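# Close the valve by turning its handwheel clockwise

## Task

Close the valve: rotate the handwheel clockwise as viewed from overhead until it is snug and stops turning, without forcing it further, since overtightening costs points.

## Robot and tools

ROBOT. There are two seven-joint Kinova Gen3 arms, left_arm and right_arm, each ending in a two-finger parallel gripper that opens up to 50 mm. Each base sits on a tilted plate held by a shared frame behind the arms. left_arm is on the +y side and right_arm on the -y side; these names do not match image left and right. The 'too close' check treats each plate and its half of the frame as part of its arm.

FRAMES. In the scene frame the origin is at table-top height, midway between the nominal bases, with +z up and +x pointing out over the table. Fixed cameras and the table use this frame. Hand positions, orientations, velocities and targets are reported in each arm's own base frame. The left base is near (+0.006, +0.291, +0.097) m and the right base near (-0.008, -0.204, +0.097) m, both tilted. Offsets you command run along the current Hand target's own axes. The fingers point along the gripper's +z and close along its x. end_effector_position is the point midway between the pads, and the fingertips reach 17.5 mm past it. Reported poses can be off by a few cm.

execute_actions(actions, cameras). actions is a list of actions. Each action is a table of up to 15 rows, one row per 1/30 s control step; if you give fewer rows, the last row is repeated to fill 15. Every row holds 18 numbers in [-1, 1], covering both arms even if only one moves. The order is: left dx, dy, dz, rx, ry, rz, left gripper position, force_limit, speed; then the same nine for the right arm. The six pose numbers are an offset, not a pose. Every row is measured from the Hand target as it stood when that action began, not from the previous row. Sending the same offset again moves the arm further. A value of 1.0 equals 0.6 m of travel or 180 degrees, and rx, ry, rz together form one rotation vector. Six zeros re-command the present Hand target. An empty list returns state and images only. cameras takes names from cam_high, cam_low, cam_left_wrist and cam_right_wrist (all 672x504). Leaving it out, or giving null or ["all"], returns every camera; [] returns none; an unknown name voids the call.

GRIPPER NUMBERS. These are absolute settings, not offsets. position: +1 is fully open, about -0.65 brings the pads together, and -1 means close until something blocks the fingers. force_limit per pad: -1 is about 20 N, 0 about 102 N, +1 about 185 N, and the real force may be up to 15 N higher. speed: -1 is 20 mm/s, 0 is 85 mm/s, +1 is 150 mm/s. Both force_limit and speed begin at +1. To keep a gripper unchanged, repeat the three numbers you last sent; a 0 counts as a real command. A new force_limit or speed only takes effect once position changes by 0.01 or more.

move(target, speed, blend, blocking, cameras). target is either one 18-number row laid out as above or a list of up to 15 such rows. Every row is an offset from the Hand targets at the start of the move, not from the row before it. speed is the top path speed in m/s, from 0.002 to 0.5 (default 0.25), given once or once per target. Rotation rate is capped at twice that value in rad/s and never more than 0.873 rad/s. blend is a corner-rounding radius in m for lists (default 0). Paths follow straight lines, ignore obstacles and stop after 10 s. The first target's finger numbers are sent at the start; later targets' finger numbers are sent on arrival, once everything is still. blocking=false returns after about 0.5 s while the motion carries on. The result includes a 'move:' line reporting done, off_target, moving, held or fault, plus the limits that acted. limits=paced means a pose was clipped, and limits=held means steps were held back. done means the arm rests within 3 mm and 2 degrees of its target. Neither done nor off_target tells you whether anything is touched.

OTHER TOOLS. wait(seconds 0 to 10) lets time pass. stop() brakes a running move, and the fingers keep moving. zoom_image(camera, region [x0, y0, x1, y1] in pixels, at most 504 by 504) enlarges part of the latest image. clear_fault(arm) clears that arm's torque fault once a result has reported it. read_manual(section "licences") shows licence texts. finished_scene(scene 1 or 2) ends the scene and cannot be undone.

RESULTS. Each result reports end_effector_position in m and end_effector_quat_wxyz, both in the base frame. It also gives Hand target (the last commanded pose after clipping, from which offsets count), Tool commands, and Joint positions, velocities and torques. Positive torque points toward a larger joint angle, and velocities marked 'within noise' mean the arm is at rest. Flange force is shown along the gripper's x, y, z axes and contains a bias. object_status: 0 moving; 1 stopped while opening; 2 stopped while closing, which means holding; 3 reached the commanded opening or the pads met, usually holding nothing. The opening in mm is about (250 - position_measured) x 0.202. Calls that run actions also list some step positions.

CONTROL NOTES. Each step, the commanded orientation is clipped to within 32 degrees of the measured one. Joint speeds are limited to about 1.39 and 1.22 rad/s. Large wrist turns can swing the elbow. If a gripper stops short of its target, the next command asks again; if it still falls short, send the remaining distance as an offset.

AVOID. The arms are stiff, so a target just a few mm past a solid contact pushes very hard. Approach slowly and stop just past contact. A joint torque above 104.5 N m (joints 1-4) or 51.3 N m (joints 5-7), or a joint drifting more than 5 degrees off plan, causes a torque fault. The arm then halts until clear_fault. Motors warn at 60 °C and fault at 75 °C, after which the arm sinks for 30 to 60 s; holding loads, stretched poses or pushing toward an unreachable pose all heat them. Keep the arms from pressing on each other or gripping each other's fingers. Do not drop, slam or push things off the table. For the valve, stop turning once the wheel resists, and do not keep forcing it.

Each tool is called after "Request:" by a JSON object that holds its "fn" and its "kwargs".

## Session

Request:
{"fn": "execute_actions", "kwargs": {"actions": []}}

Scene clock: 0.00 s.
left_arm: end_effector_position=(+0.5659, +0.1708, +0.0899) position_measured=3 object_status=3 end_effector_quat_wxyz=(+0.218, +0.257, +0.833, +0.439) | right_arm: end_effector_position=(+0.5496, +0.3377, +0.0653) position_measured=3 object_status=3 end_effector_quat_wxyz=(-0.183, +0.615, +0.767, +0.024)
Joint positions: left_arm=[0.366 0.878 -0.475 2.103 0.828 -0.612 1.836] | right_arm=[-0.335 1.132 -0.256 0.739 -0.123 1.398 1.358]
Joint velocities: within noise
Joint torques (N m): no reading
Motor temperatures (°C): left_arm=[35 32 34 29 43 45 43] | right_arm=[31 33 31 34 38 34 47]
Flange force (N): no reading
Hand target: left_arm +0.5659, +0.1708, +0.0899; +0.218, +0.257, +0.833, +0.439 | right_arm +0.5496, +0.3377, +0.0653; -0.183, +0.615, +0.767, +0.024
Tool commands: left_gripper/position=+1.0 left_gripper/force_limit=+1.0 left_gripper/speed=+1.0 right_gripper/position=+1.0 right_gripper/force_limit=+1.0 right_gripper/speed=+1.0

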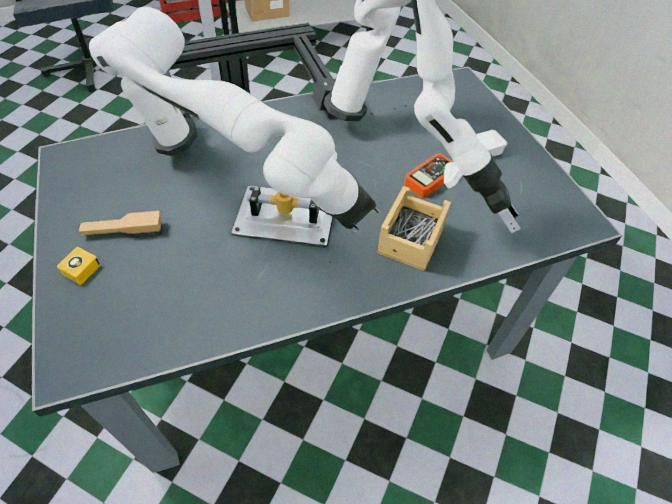

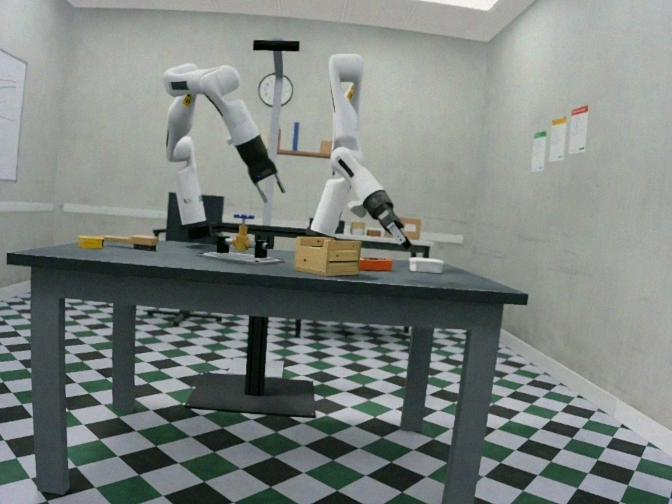

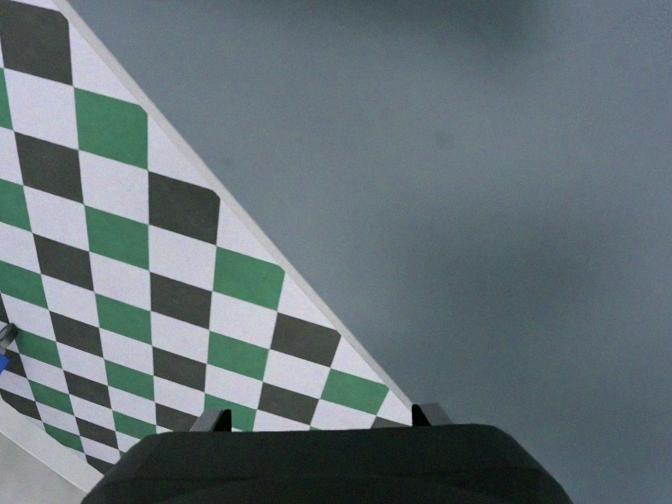

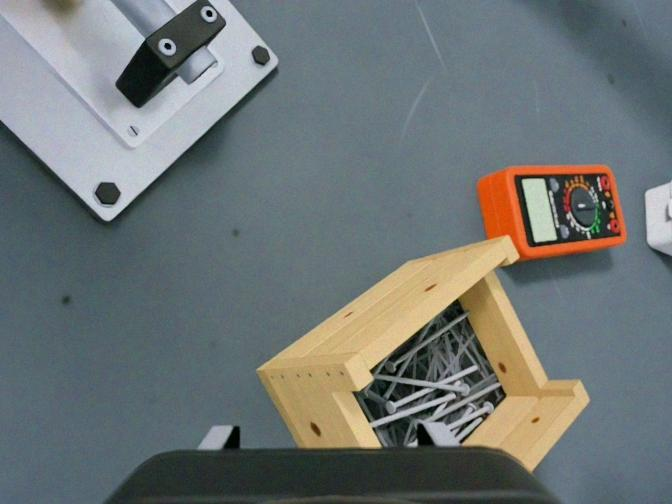

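Request:
{"fn": "zoom_image", "kwargs": {"camera": "cam_high", "region": [210, 150, 380, 270]}}

Request:
{"fn": "zoom_image", "kwargs": {"camera": "cam_low", "region": [180, 190, 300, 280]}}

Scaled by 2.965 from the camera's 672x504 image, which has a finer 960x720 frame.

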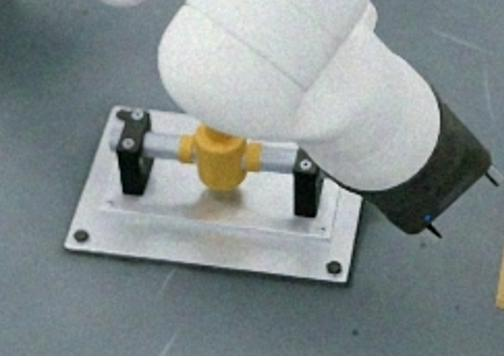

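Scaled by 4.200 from the camera's 672x504 image, which has a finer 960x720 frame.

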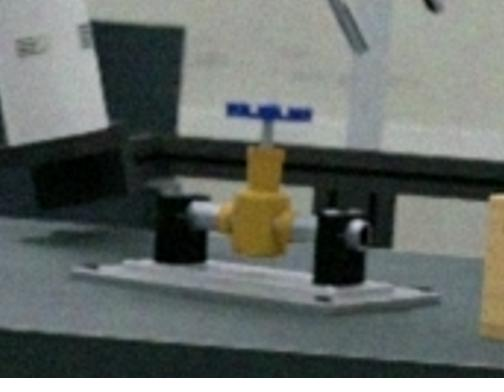

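Request:
{"fn": "move", "kwargs": {"target": [[0,0,0,0,0,0,1,1,1,0.1227,-0.0358,-0.188,0,0,0,1,1,1],[0,0,0,0,0,0,1,1,1,0.0353,-0.367,-0.182,-0.078,-0.1745,0.084,1,1,1]], "speed": 0.2}}

Scene clock: 3.77 s.
left_arm: end_effector_position=(+0.5659, +0.1708, +0.0899) position_measured=3 object_status=3 end_effector_quat_wxyz=(+0.218, +0.257, +0.833, +0.439) | right_arm: end_effector_position=(+0.3635, +0.2756, +0.2149) position_measured=3 object_status=3 end_effector_quat_wxyz=(+0.104, +0.710, +0.692, -0.074)
Joint positions: left_arm=[0.366 0.878 -0.475 2.103 0.828 -0.612 1.836] | right_arm=[-0.81 0.519 -0.059 1.427 0.228 1.371 0.617]
Joint velocities: within noise
Joint torques (N m): left_arm=[4.71 -19.53 -2.19 -4.35 -0.33 -2.06 0.21] | right_arm=[-4.81 -15.09 -1.66 -9.74 -0.03 0.15 -0.12]
Motor temperatures (°C): left_arm=[35 32 34 29 43 45 43] | right_arm=[31 33 31 34 38 34 47]
Flange force (N): left_arm=[1.0 -5.3 1.5] | right_arm=[-5.0 -2.7 1.1]
Hand target: left_arm +0.5659, +0.1708, +0.0899; +0.218, +0.257, +0.833, +0.439 | right_arm +0.3635, +0.2756, +0.2149; +0.104, +0.710, +0.692, -0.074
Off the commanded pose: left_arm 0.000 m, 0 deg | right_arm 0.000 m, 0 deg.
move: done

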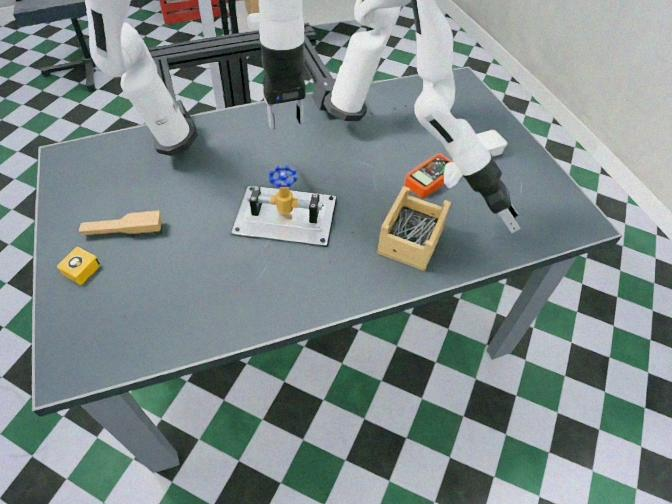

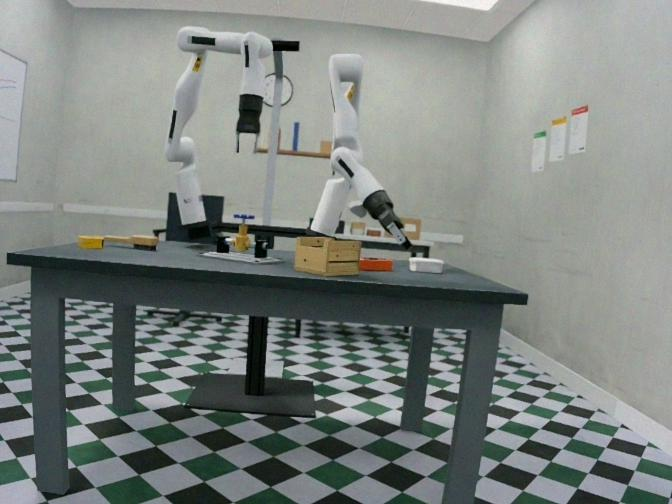

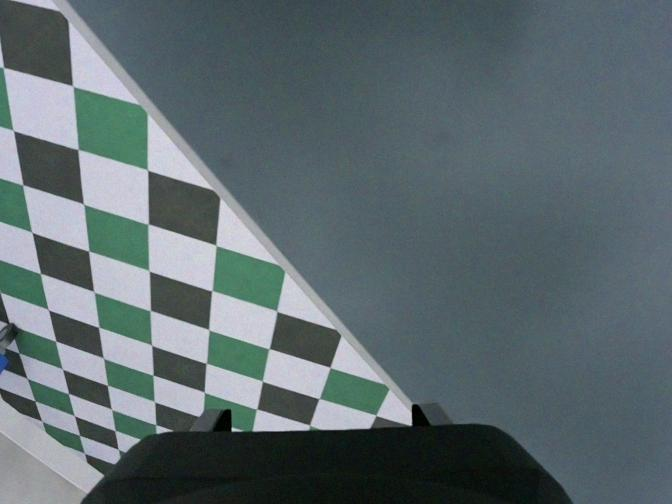

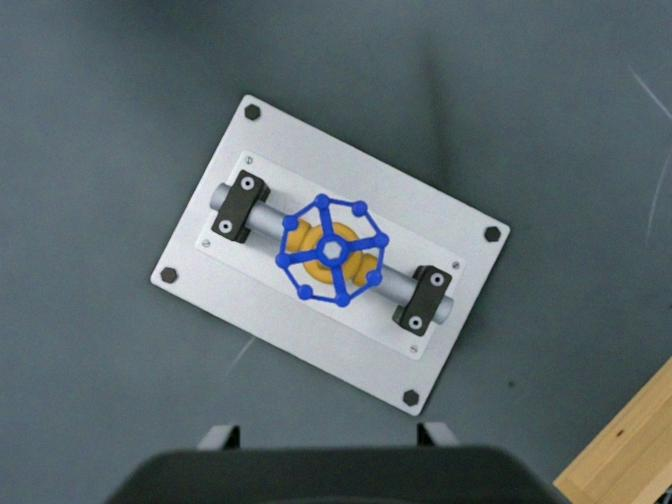

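Request:
{"fn": "zoom_image", "kwargs": {"camera": "cam_right_wrist", "region": [263, 186, 403, 316]}}

Request:
{"fn": "zoom_image", "kwargs": {"camera": "cam_low", "region": [220, 205, 270, 255]}}

Request:
{"fn": "zoom_image", "kwargs": {"camera": "cam_high", "region": [255, 155, 315, 215]}}

Scaled by 3.600.

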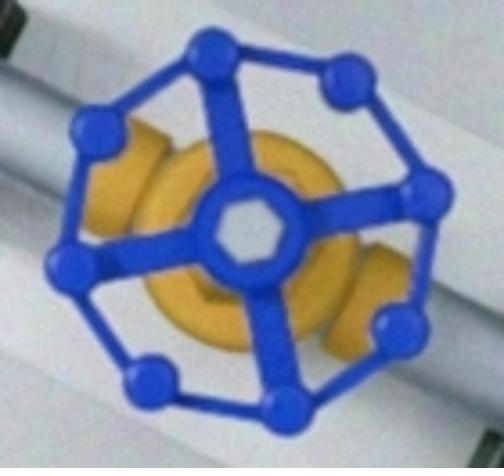

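Scaled by 10.080 from the camera's 672x504 image, which has a finer 960x720 frame.

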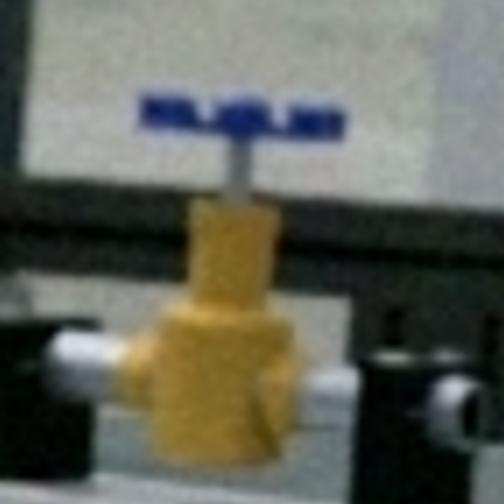

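Scaled by 8.400 from the camera's 672x504 image, which has a finer 960x720 frame.

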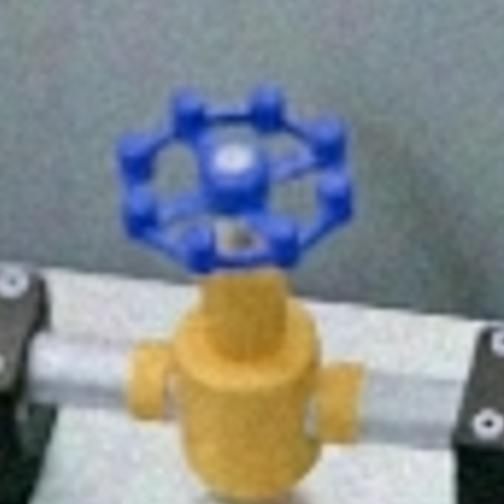

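Request:
{"fn": "move", "kwargs": {"target": [0,0,0,0,0,0,1,1,1,0,-0.094,0.2417,0,0,0,1,1,1], "cameras": ["cam_right_wrist","cam_low"]}}

Request:
{"fn": "zoom_image", "kwargs": {"camera": "cam_low", "region": [215, 185, 275, 245]}}

Scene clock: 6.67 s.
left_arm: end_effector_position=(+0.5659, +0.1708, +0.0899) position_measured=3 object_status=3 end_effector_quat_wxyz=(+0.218, +0.257, +0.833, +0.439) | right_arm: end_effector_position=(+0.3129, +0.2403, +0.0721) position_measured=3 object_status=3 end_effector_quat_wxyz=(+0.104, +0.710, +0.692, -0.074)
Joint positions: left_arm=[0.366 0.878 -0.475 2.103 0.828 -0.612 1.836] | right_arm=[-0.84 0.6 -0.057 1.84 0.285 0.898 0.455]
Joint velocities: within noise
Joint torques (N m): left_arm=[4.73 -19.46 -2.09 -4.32 -0.31 -2.02 0.22] | right_arm=[-4.6 -14.62 -1.58 -7.74 0.01 0.25 -0.2]
Motor temperatures (°C): left_arm=[35 32 34 29 43 45 43] | right_arm=[31 33 31 34 38 34 47]
Flange force (N): left_arm=[1.1 -5.1 1.5] | right_arm=[-4.9 -0.9 -0.9]
Hand target: left_arm +0.5659, +0.1708, +0.0899; +0.218, +0.257, +0.833, +0.439 | right_arm +0.3129, +0.2403, +0.0720; +0.104, +0.710, +0.692, -0.074
Off the commanded pose: left_arm 0.000 m, 0 deg | right_arm 0.000 m, 0 deg.
move: done
Images, in order (width x height): cam_low 672x504, cam_right_wrist 672x504.

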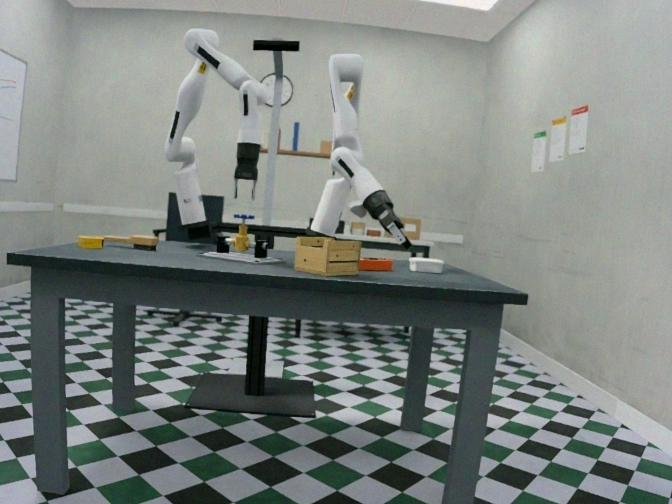

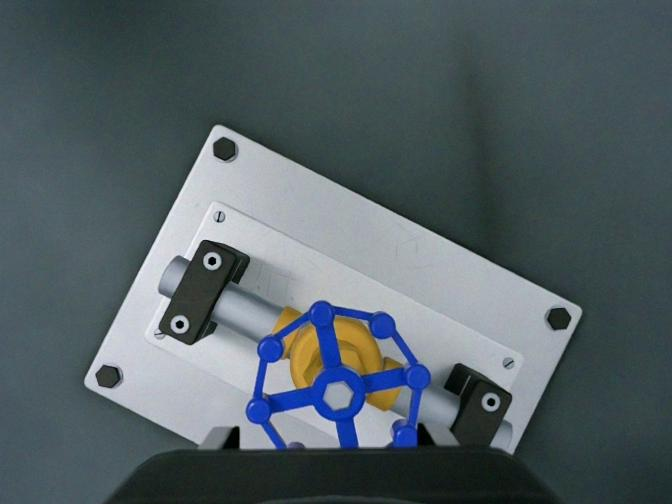

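Scaled by 8.400 from the camera's 672x504 image, which has a finer 960x720 frame.

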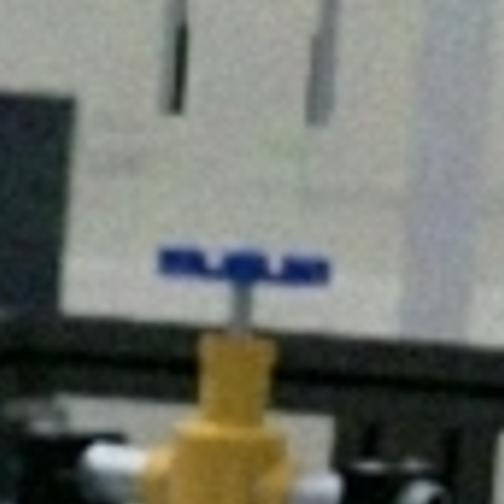

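Request:
{"fn": "zoom_image", "kwargs": {"camera": "cam_right_wrist", "region": [190, 380, 490, 504]}}

Scaled by 1.680.

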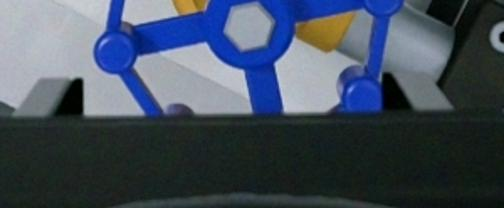

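Request:
{"fn": "move", "kwargs": {"target": [0,0,0,0,0,0,1,1,1,0.0068,-0.0167,0.065,0,0,0,0.34,0,0], "cameras": ["cam_right_wrist","cam_low"]}}

Request:
{"fn": "zoom_image", "kwargs": {"camera": "cam_right_wrist", "region": [190, 350, 490, 504]}}

Request:
{"fn": "zoom_image", "kwargs": {"camera": "cam_low", "region": [215, 185, 275, 245]}}

Scene clock: 8.20 s.
left_arm: end_effector_position=(+0.5659, +0.1708, +0.0899) position_measured=3 object_status=3 end_effector_quat_wxyz=(+0.218, +0.257, +0.833, +0.439) | right_arm: end_effector_position=(+0.3046, +0.2347, +0.0329) position_measured=101 object_status=3 end_effector_quat_wxyz=(+0.104, +0.710, +0.692, -0.074)
Joint positions: left_arm=[0.366 0.878 -0.475 2.103 0.828 -0.612 1.836] | right_arm=[-0.856 0.663 -0.044 1.901 0.311 0.777 0.408]
Joint velocities: within noise
Joint torques (N m): left_arm=[4.71 -19.53 -2.16 -4.31 -0.28 -2.03 0.22] | right_arm=[-4.54 -14.82 -1.54 -7.07 -0.05 0.12 -0.13]
Motor temperatures (°C): left_arm=[35 32 34 29 43 45 43] | right_arm=[31 33 31 34 38 34 47]
Flange force (N): left_arm=[1.1 -5.3 1.6] | right_arm=[-5.1 -1.0 -1.9]
Hand target: left_arm +0.5659, +0.1708, +0.0899; +0.218, +0.257, +0.833, +0.439 | right_arm +0.3046, +0.2347, +0.0328; +0.104, +0.710, +0.692, -0.074
Off the commanded pose: left_arm 0.000 m, 0 deg | right_arm 0.000 m, 0 deg.
move: done
Images, in order (width x height): cam_low 672x504, cam_right_wrist 672x504.

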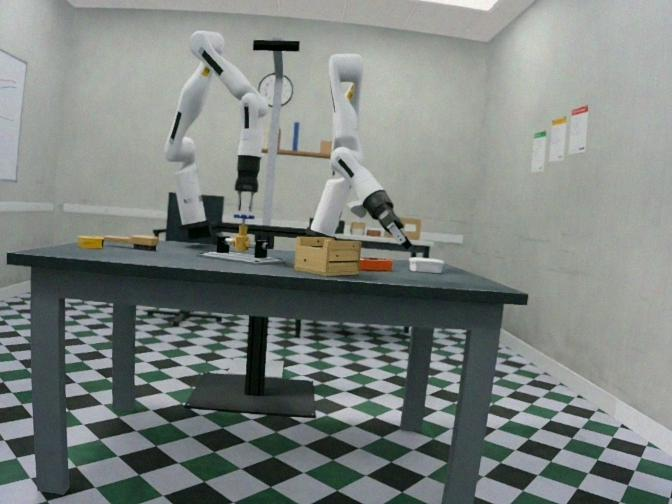

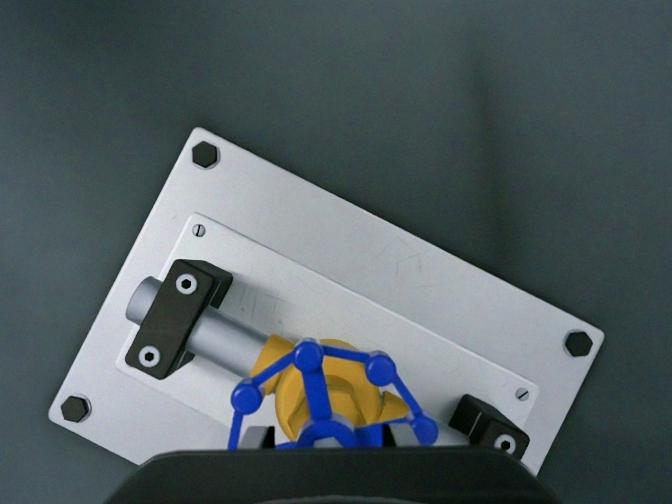

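Scaled by 1.680.

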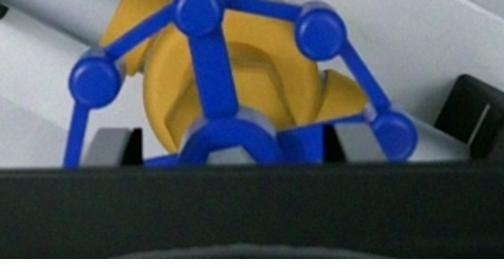

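Scaled by 8.400 from the camera's 672x504 image, which has a finer 960x720 frame.

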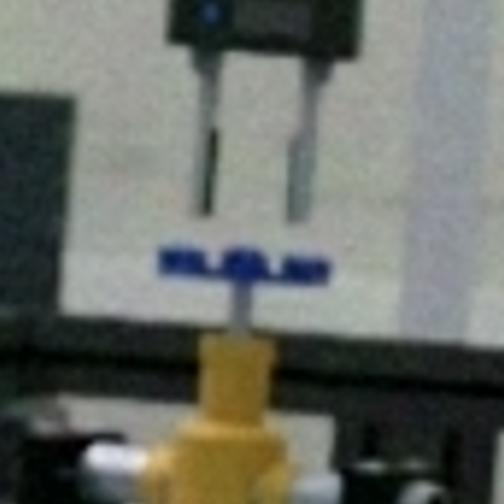

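Request:
{"fn": "move", "kwargs": {"target": [0,0,0,0,0,0,1,1,1,0,-0.0018,0.022,0,0,0,0.2,0,0], "speed": 0.1, "cameras": ["cam_right_wrist","cam_low","cam_high"]}}

Request:
{"fn": "zoom_image", "kwargs": {"camera": "cam_right_wrist", "region": [190, 350, 490, 504]}}

Request:
{"fn": "zoom_image", "kwargs": {"camera": "cam_low", "region": [220, 195, 270, 245]}}

Request:
{"fn": "zoom_image", "kwargs": {"camera": "cam_high", "region": [255, 145, 315, 205]}}

Scene clock: 9.13 s.
left_arm: end_effector_position=(+0.5659, +0.1708, +0.0899) position_measured=3 object_status=3 end_effector_quat_wxyz=(+0.218, +0.257, +0.833, +0.439) | right_arm: end_effector_position=(+0.3040, +0.2314, +0.0200) position_measured=123 object_status=3 end_effector_quat_wxyz=(+0.104, +0.710, +0.692, -0.074)
Joint positions: left_arm=[0.366 0.878 -0.475 2.103 0.828 -0.612 1.836] | right_arm=[-0.856 0.687 -0.037 1.917 0.321 0.738 0.398]
Joint velocities: within noise
Joint torques (N m): left_arm=[4.75 -19.49 -2.15 -4.4 -0.31 -2.02 0.24] | right_arm=[-4.6 -14.95 -1.45 -6.74 -0.02 0.11 -0.19]
Motor temperatures (°C): left_arm=[35 32 34 29 43 45 43] | right_arm=[31 33 31 34 38 34 47]
Flange force (N): left_arm=[1.3 -5.2 1.4] | right_arm=[-5.0 -0.6 -2.3]
Hand target: left_arm +0.5659, +0.1708, +0.0899; +0.218, +0.257, +0.833, +0.439 | right_arm +0.3040, +0.2314, +0.0200; +0.104, +0.710, +0.692, -0.074
Off the commanded pose: left_arm 0.000 m, 0 deg | right_arm 0.000 m, 0 deg.
move: done
Images, in order (width x height): cam_high 672x504, cam_low 672x504, cam_right_wrist 672x504.

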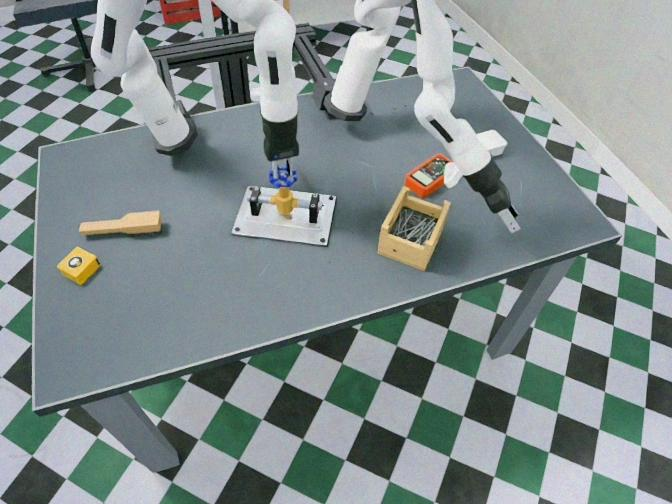

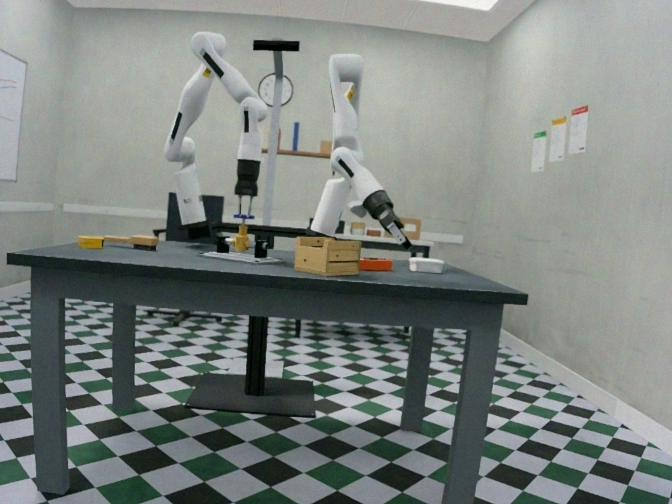

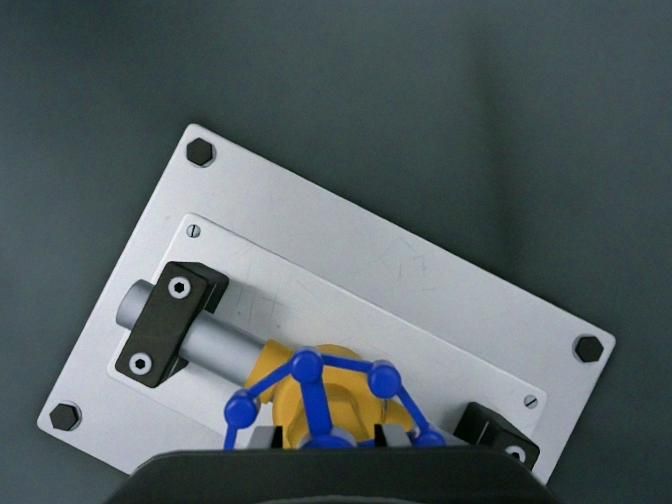

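Scaled by 1.680.

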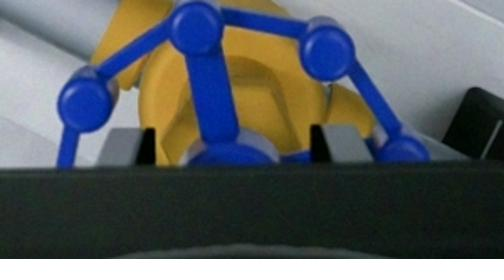

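Scaled by 10.080 from the camera's 672x504 image, which has a finer 960x720 frame.

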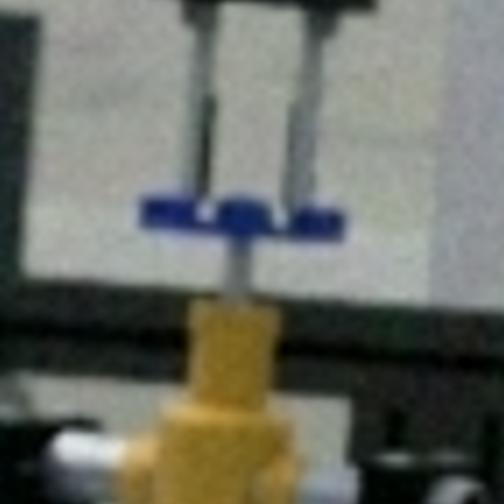

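Scaled by 8.400 from the camera's 672x504 image, which has a finer 960x720 frame.

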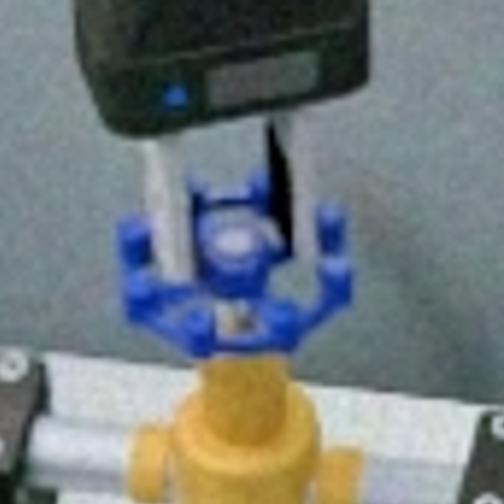

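Request:
{"fn": "move", "kwargs": {"target": [0,0,0,0,0,0,1,1,1,0,0,0.005,0,0,0,0.1,0,0], "speed": 0.05, "cameras": ["cam_low"]}}

Request:
{"fn": "zoom_image", "kwargs": {"camera": "cam_low", "region": [220, 195, 270, 245]}}

Scene clock: 9.97 s.
left_arm: end_effector_position=(+0.5659, +0.1708, +0.0899) position_measured=3 object_status=3 end_effector_quat_wxyz=(+0.218, +0.257, +0.833, +0.439) | right_arm: end_effector_position=(+0.3041, +0.2307, +0.0171) position_measured=138 object_status=3 end_effector_quat_wxyz=(+0.104, +0.710, +0.692, -0.074)
Joint positions: left_arm=[0.366 0.878 -0.475 2.103 0.828 -0.612 1.836] | right_arm=[-0.856 0.692 -0.036 1.92 0.323 0.729 0.396]
Joint velocities: within noise
Joint torques (N m): left_arm=[4.75 -19.48 -2.17 -4.39 -0.3 -2.02 0.24] | right_arm=[-4.59 -15.09 -1.51 -6.73 -0.03 0.25 -0.15]
Motor temperatures (°C): left_arm=[35 32 34 29 43 45 43] | right_arm=[31 33 31 34 38 34 47]
Flange force (N): left_arm=[1.3 -5.2 1.5] | right_arm=[-5.0 -0.9 -1.6]
Hand target: left_arm +0.5659, +0.1708, +0.0899; +0.218, +0.257, +0.833, +0.439 | right_arm +0.3041, +0.2307, +0.0171; +0.104, +0.710, +0.692, -0.074
Off the commanded pose: left_arm 0.000 m, 0 deg | right_arm 0.000 m, 0 deg.
move: done
Images, in order (width x height): cam_low 672x504.

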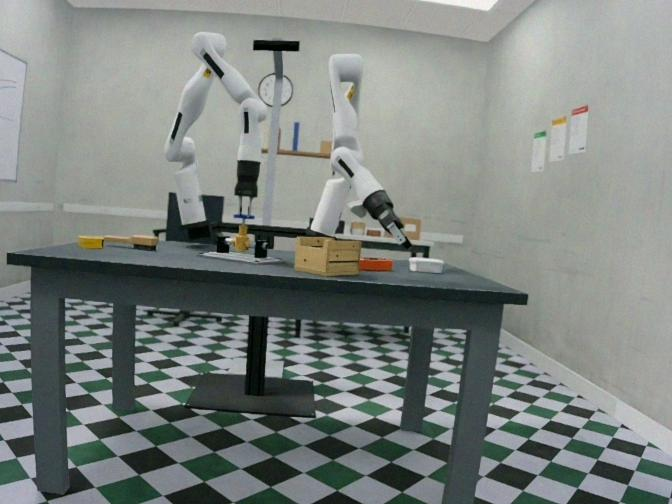

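Scaled by 10.080 from the camera's 672x504 image, which has a finer 960x720 frame.

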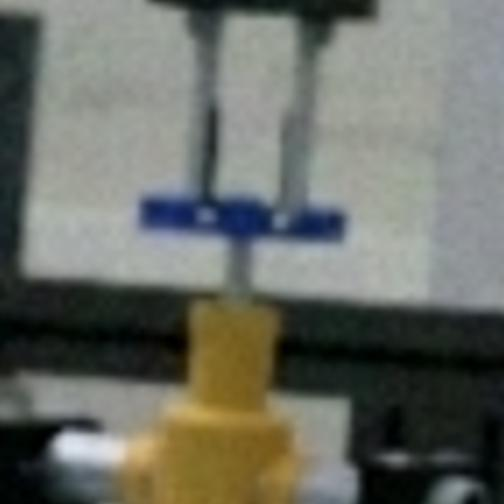

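Request:
{"fn": "move", "kwargs": {"target": [0,0,0,0,0,0,1,1,1,0,0,0.003,0,0,0,0.1,0,0], "speed": 0.03, "cameras": []}}

Request:
{"fn": "move", "kwargs": {"target": [0,0,0,0,0,0,1,1,1,0,0,0,0,0,0,-1,-0.3,-1], "cameras": ["cam_low","cam_right_wrist"]}}

Request:
{"fn": "zoom_image", "kwargs": {"camera": "cam_low", "region": [220, 195, 270, 245]}}

Scene clock: 10.77 s.
left_arm: end_effector_position=(+0.5659, +0.1708, +0.0899) position_measured=3 object_status=3 end_effector_quat_wxyz=(+0.218, +0.257, +0.833, +0.439) | right_arm: end_effector_position=(+0.3042, +0.2302, +0.0154) position_measured=138 object_status=3 end_effector_quat_wxyz=(+0.104, +0.710, +0.692, -0.074)
Joint positions: left_arm=[0.366 0.878 -0.475 2.103 0.828 -0.612 1.836] | right_arm=[-0.856 0.696 -0.035 1.922 0.324 0.724 0.395]
Joint velocities: within noise
Joint torques (N m): left_arm=[4.75 -19.48 -2.15 -4.33 -0.31 -2.07 0.24] | right_arm=[-4.66 -15.04 -1.47 -6.68 -0.01 0.19 -0.14]
Motor temperatures (°C): left_arm=[35 32 34 29 43 45 43] | right_arm=[31 33 31 34 38 34 47]
Flange force (N): left_arm=[0.9 -5.1 1.5] | right_arm=[-5.1 -0.8 -2.0]
Hand target: left_arm +0.5659, +0.1708, +0.0899; +0.218, +0.257, +0.833, +0.439 | right_arm +0.3042, +0.2302, +0.0154; +0.104, +0.710, +0.692, -0.074
Off the commanded pose: left_arm 0.000 m, 0 deg | right_arm 0.000 m, 0 deg.
move: done
No camera images: "cameras" was empty.

Scene clock: 11.27 s.
left_arm: end_effector_position=(+0.5659, +0.1708, +0.0899) position_measured=3 object_status=3 end_effector_quat_wxyz=(+0.218, +0.257, +0.833, +0.439) | right_arm: end_effector_position=(+0.3042, +0.2301, +0.0154) position_measured=162 object_status=2 end_effector_quat_wxyz=(+0.104, +0.710, +0.692, -0.074)
Joint positions: left_arm=[0.366 0.878 -0.475 2.103 0.828 -0.612 1.836] | right_arm=[-0.856 0.696 -0.034 1.922 0.324 0.724 0.395]
Joint velocities: within noise
Joint torques (N m): left_arm=[4.76 -19.48 -2.11 -4.37 -0.31 -2.05 0.22] | right_arm=[-5.46 -13.84 -2.65 -7.8 -0.35 -1.33 -0.17]
Motor temperatures (°C): left_arm=[35 32 34 29 43 45 43] | right_arm=[31 33 31 34 38 34 47]
Flange force (N): left_arm=[1.1 -5.1 1.5] | right_arm=[-9.3 -0.8 -6.7]
Hand target: left_arm +0.5659, +0.1708, +0.0899; +0.218, +0.257, +0.833, +0.439 | right_arm +0.3042, +0.2302, +0.0154; +0.104, +0.710, +0.692, -0.074
Off the commanded pose: left_arm 0.000 m, 0 deg | right_arm 0.000 m, 0 deg.
move: done
Images, in order (width x height): cam_low 672x504, cam_right_wrist 672x504.

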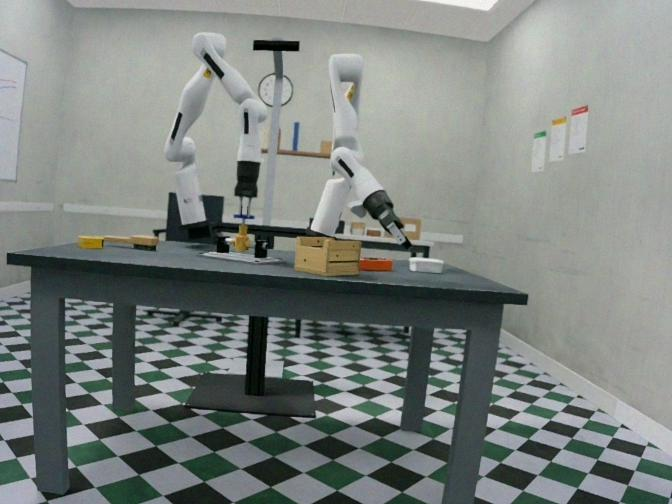

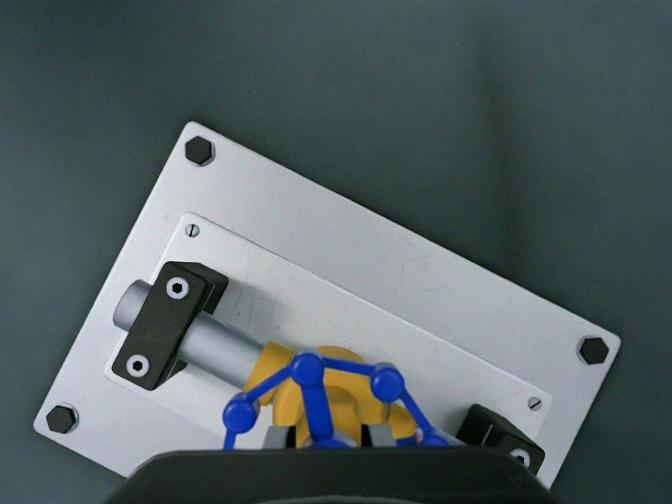

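Scaled by 10.080 from the camera's 672x504 image, which has a finer 960x720 frame.

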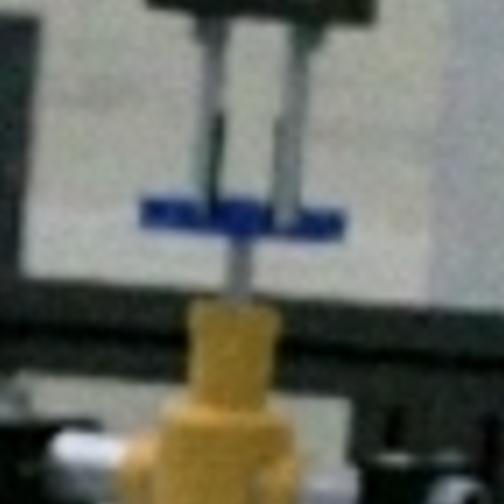

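Request:
{"fn": "move", "kwargs": {"target": [0,0,0,0,0,0,1,1,1,0,0,0,0,0,0.167,-1,-0.3,-1], "cameras": ["cam_right_wrist"]}}

Scene clock: 12.83 s.
left_arm: end_effector_position=(+0.5659, +0.1708, +0.0899) position_measured=3 object_status=3 end_effector_quat_wxyz=(+0.218, +0.257, +0.833, +0.439) | right_arm: end_effector_position=(+0.3042, +0.2302, +0.0154) position_measured=162 object_status=2 end_effector_quat_wxyz=(+0.120, +0.865, +0.484, -0.044)
Joint positions: left_arm=[0.366 0.878 -0.475 2.103 0.828 -0.612 1.836] | right_arm=[-0.957 0.7 0.112 1.926 0.191 0.697 -0.002]
Joint velocities: within noise
Joint torques (N m): left_arm=[4.76 -19.47 -2.17 -4.35 -0.32 -2.02 0.24] | right_arm=[-3.69 -17.84 0.77 -4.58 -0.09 2.95 -0.53]
Motor temperatures (°C): left_arm=[35 32 34 29 43 45 43] | right_arm=[31 33 31 34 38 34 47]
Flange force (N): left_arm=[1.2 -5.2 1.5] | right_arm=[3.1 0.7 9.7]
Hand target: left_arm +0.5659, +0.1708, +0.0899; +0.218, +0.257, +0.833, +0.439 | right_arm +0.3042, +0.2302, +0.0154; +0.120, +0.865, +0.484, -0.044
Off the commanded pose: left_arm 0.000 m, 0 deg | right_arm 0.000 m, 0 deg.
move: done
Images, in order (width x height): cam_right_wrist 672x504.

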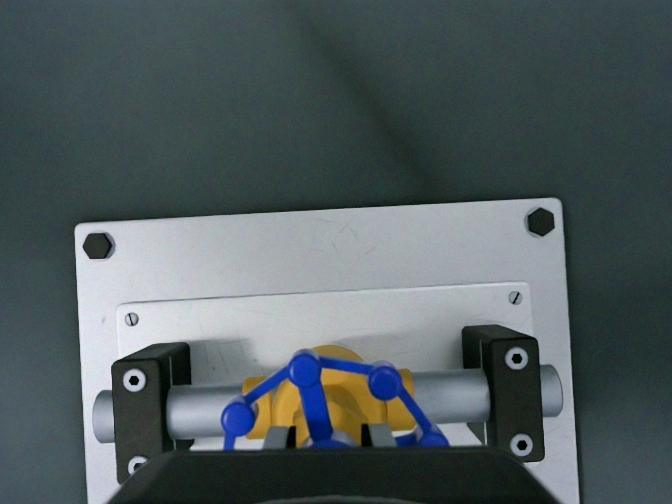

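Request:
{"fn": "move", "kwargs": {"target": [0,0,0,0,0,0,1,1,1,0,0,0.001,0,0,0.5,-1,-0.3,-1], "speed": 0.45, "cameras": ["cam_right_wrist"]}}

Request:
{"fn": "zoom_image", "kwargs": {"camera": "cam_right_wrist", "region": [190, 350, 490, 504]}}

Scene clock: 15.33 s.
left_arm: end_effector_position=(+0.5659, +0.1708, +0.0899) position_measured=3 object_status=3 end_effector_quat_wxyz=(+0.218, +0.257, +0.833, +0.439) | right_arm: end_effector_position=(+0.3042, +0.2300, +0.0148) position_measured=163 object_status=2 end_effector_quat_wxyz=(+0.116, +0.954, -0.269, +0.054)
Joint positions: left_arm=[0.366 0.878 -0.475 2.103 0.828 -0.612 1.836] | right_arm=[-1.247 0.775 0.551 1.937 -0.27 0.69 -1.129]
Joint velocities: within noise
Joint torques (N m): left_arm=[4.75 -19.48 -2.15 -4.34 -0.32 -2.04 0.26] | right_arm=[-10.52 -19.47 -4.37 6.21 -1.96 12.65 -0.56]
Motor temperatures (°C): left_arm=[35 32 34 29 43 45 43] | right_arm=[31 33 31 34 38 34 47]
Flange force (N): left_arm=[1.0 -5.1 1.5] | right_arm=[24.1 -23.2 31.6]
Hand target: left_arm +0.5659, +0.1708, +0.0899; +0.218, +0.257, +0.833, +0.439 | right_arm +0.3042, +0.2300, +0.0148; +0.116, +0.954, -0.269, +0.054
Off the commanded pose: left_arm 0.000 m, 0 deg | right_arm 0.000 m, 0 deg.
move: done
Images, in order (width x height): cam_right_wrist 672x504.

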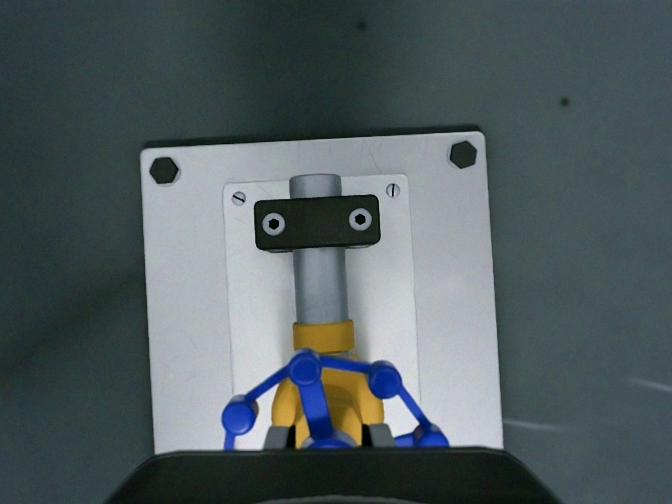

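Scaled by 1.680.

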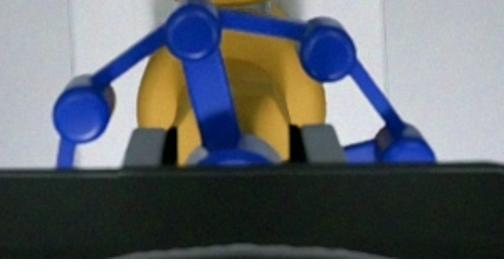

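Request:
{"fn": "move", "kwargs": {"target": [0,0,0,0,0,0,1,1,1,0.0008,-0.0008,0.001,0,0,0,-1,-0.3,-1], "speed": 0.45, "cameras": []}}

Scene clock: 16.13 s.
left_arm: end_effector_position=(+0.5659, +0.1708, +0.0899) position_measured=3 object_status=3 end_effector_quat_wxyz=(+0.218, +0.257, +0.833, +0.439) | right_arm: end_effector_position=(+0.3049, +0.2301, +0.0142) position_measured=163 object_status=2 end_effector_quat_wxyz=(+0.116, +0.954, -0.269, +0.054)
Joint positions: left_arm=[0.366 0.878 -0.475 2.103 0.828 -0.612 1.836] | right_arm=[-1.245 0.776 0.55 1.936 -0.271 0.689 -1.128]
Joint velocities: within noise
Joint torques (N m): left_arm=[4.76 -19.45 -2.13 -4.36 -0.3 -2.05 0.23] | right_arm=[-8.19 -13.32 -3.97 3.67 -2.01 8.15 -0.52]
Motor temperatures (°C): left_arm=[35 32 34 29 43 45 43] | right_arm=[31 33 31 34 38 34 47]
Flange force (N): left_arm=[1.2 -5.1 1.5] | right_arm=[18.8 -12.4 7.7]
Hand target: left_arm +0.5659, +0.1708, +0.0899; +0.218, +0.257, +0.833, +0.439 | right_arm +0.3049, +0.2301, +0.0142; +0.116, +0.954, -0.269, +0.054
Off the commanded pose: left_arm 0.000 m, 0 deg | right_arm 0.000 m, 0 deg.
move: done
No camera images: "cameras" was empty.

Request:
{"fn": "move", "kwargs": {"target": [0,0,0,0,0,0,1,1,1,0.001,0.0007,0.0003,0,0,0,0.1,-0.3,-1], "cameras": ["cam_high"]}}

Request:
{"fn": "move", "kwargs": {"target": [0,0,0,0,0,0,1,1,1,0,0,0,0,0,0,-1,0,-1], "cameras": ["cam_low","cam_right_wrist"]}}

Request:
{"fn": "zoom_image", "kwargs": {"camera": "cam_low", "region": [220, 195, 270, 245]}}

Scene clock: 17.13 s.
left_arm: end_effector_position=(+0.5659, +0.1708, +0.0899) position_measured=3 object_status=3 end_effector_quat_wxyz=(+0.218, +0.257, +0.833, +0.439) | right_arm: end_effector_position=(+0.3052, +0.2294, +0.0142) position_measured=138 object_status=3 end_effector_quat_wxyz=(+0.116, +0.954, -0.269, +0.054)
Joint positions: left_arm=[0.366 0.878 -0.475 2.103 0.828 -0.612 1.836] | right_arm=[-1.244 0.776 0.55 1.937 -0.271 0.688 -1.127]
Joint velocities: within noise
Joint torques (N m): left_arm=[4.74 -19.47 -2.15 -4.29 -0.29 -2.02 0.23] | right_arm=[-4.31 -14.12 2.12 -6.67 0.06 0.09 -0.17]
Motor temperatures (°C): left_arm=[35 32 34 29 43 45 43] | right_arm=[31 33 31 34 38 34 47]
Flange force (N): left_arm=[1.1 -5.1 1.6] | right_arm=[1.7 4.5 0.1]
Hand target: left_arm +0.5659, +0.1708, +0.0899; +0.218, +0.257, +0.833, +0.439 | right_arm +0.3052, +0.2294, +0.0142; +0.116, +0.954, -0.269, +0.054
Off the commanded pose: left_arm 0.000 m, 0 deg | right_arm 0.000 m, 0 deg.
move: done
Images, in order (width x height): cam_high 672x504.

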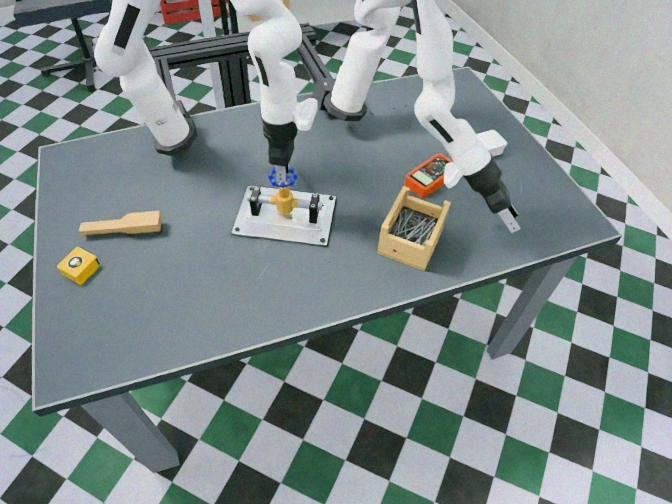

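Scene clock: 17.63 s.
left_arm: end_effector_position=(+0.5659, +0.1708, +0.0899) position_measured=3 object_status=3 end_effector_quat_wxyz=(+0.218, +0.257, +0.833, +0.439) | right_arm: end_effector_position=(+0.3052, +0.2293, +0.0142) position_measured=164 object_status=2 end_effector_quat_wxyz=(+0.116, +0.954, -0.270, +0.054)
Joint positions: left_arm=[0.366 0.878 -0.475 2.103 0.828 -0.612 1.836] | right_arm=[-1.244 0.776 0.55 1.937 -0.271 0.688 -1.127]
Joint velocities: within noise
Joint torques (N m): left_arm=[4.73 -19.43 -2.15 -4.33 -0.29 -2.05 0.25] | right_arm=[-7.6 -14.47 -2.27 -5.96 -1.84 1.49 -0.12]
Motor temperatures (°C): left_arm=[35 32 34 29 43 45 43] | right_arm=[31 33 31 34 38 34 47]
Flange force (N): left_arm=[1.0 -5.0 1.5] | right_arm=[10.9 4.9 0.8]
Hand target: left_arm +0.5659, +0.1708, +0.0899; +0.218, +0.257, +0.833, +0.439 | right_arm +0.3052, +0.2294, +0.0142; +0.116, +0.954, -0.269, +0.054
Off the commanded pose: left_arm 0.000 m, 0 deg | right_arm 0.000 m, 0 deg.
move: done
Images, in order (width x height): cam_low 672x504, cam_right_wrist 672x504.

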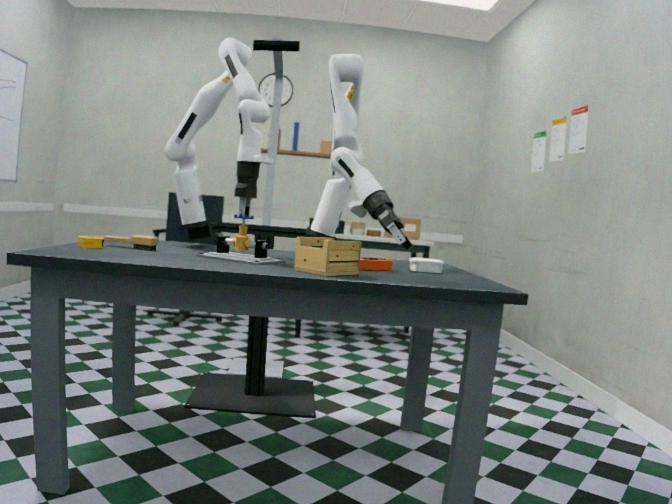

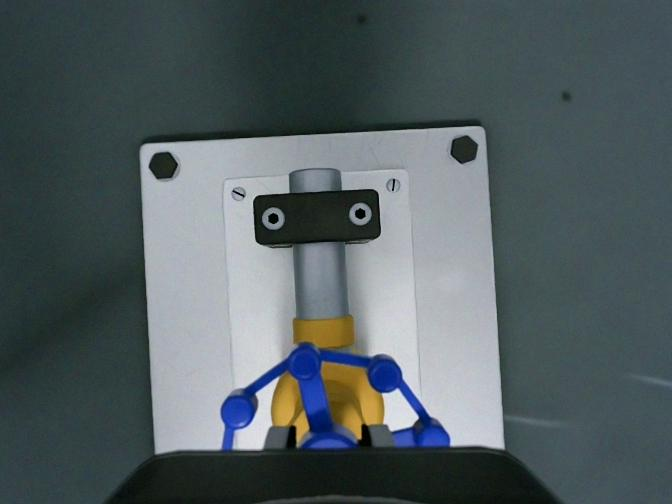

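Scaled by 10.080 from the camera's 672x504 image, which has a finer 960x720 frame.

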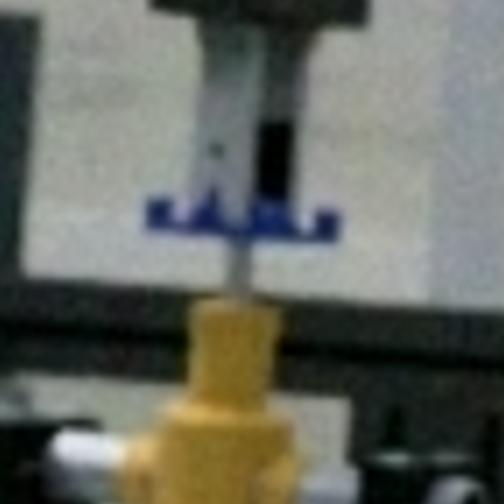

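Request:
{"fn": "move", "kwargs": {"target": [[0,0,0,0,0,0,1,1,1,0.0009,0,0,0,0,0,-1,0,-1],[0,0,0,0,0,0,1,1,1,0.0009,0,0.0023,0,0,0.5,-1,0,-1]], "speed": 0.45, "cameras": ["cam_right_wrist"]}}

Scene clock: 20.10 s.
left_arm: end_effector_position=(+0.5659, +0.1708, +0.0899) position_measured=3 object_status=3 end_effector_quat_wxyz=(+0.218, +0.257, +0.833, +0.439) | right_arm: end_effector_position=(+0.3057, +0.2287, +0.0130) position_measured=165 object_status=2 end_effector_quat_wxyz=(-0.044, -0.484, +0.865, -0.120)
Joint positions: left_arm=[0.366 0.878 -0.475 2.103 0.828 -0.612 1.836] | right_arm=[-1.469 0.957 0.964 1.945 -0.734 0.835 -2.252]
Joint velocities: within noise
Joint torques (N m): left_arm=[4.74 -19.51 -2.15 -4.39 -0.3 -2.03 0.23] | right_arm=[-3.18 -7.41 0.39 -6.52 -2.45 -1.68 -0.53]
Motor temperatures (°C): left_arm=[35 32 34 29 43 45 42] | right_arm=[31 33 31 34 38 34 47]
Flange force (N): left_arm=[1.3 -5.2 1.5] | right_arm=[14.2 -3.1 -26.0]
Hand target: left_arm +0.5659, +0.1708, +0.0899; +0.218, +0.257, +0.833, +0.439 | right_arm +0.3057, +0.2287, +0.0130; -0.044, -0.484, +0.865, -0.120
Off the commanded pose: left_arm 0.000 m, 0 deg | right_arm 0.000 m, 0 deg.
move: done
Images, in order (width x height): cam_right_wrist 672x504.

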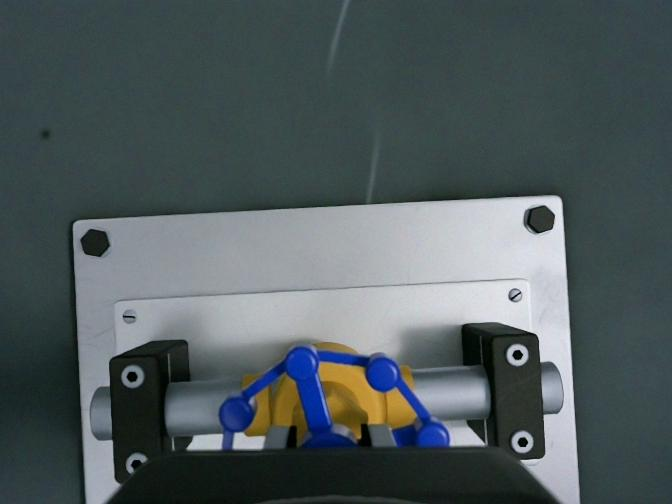

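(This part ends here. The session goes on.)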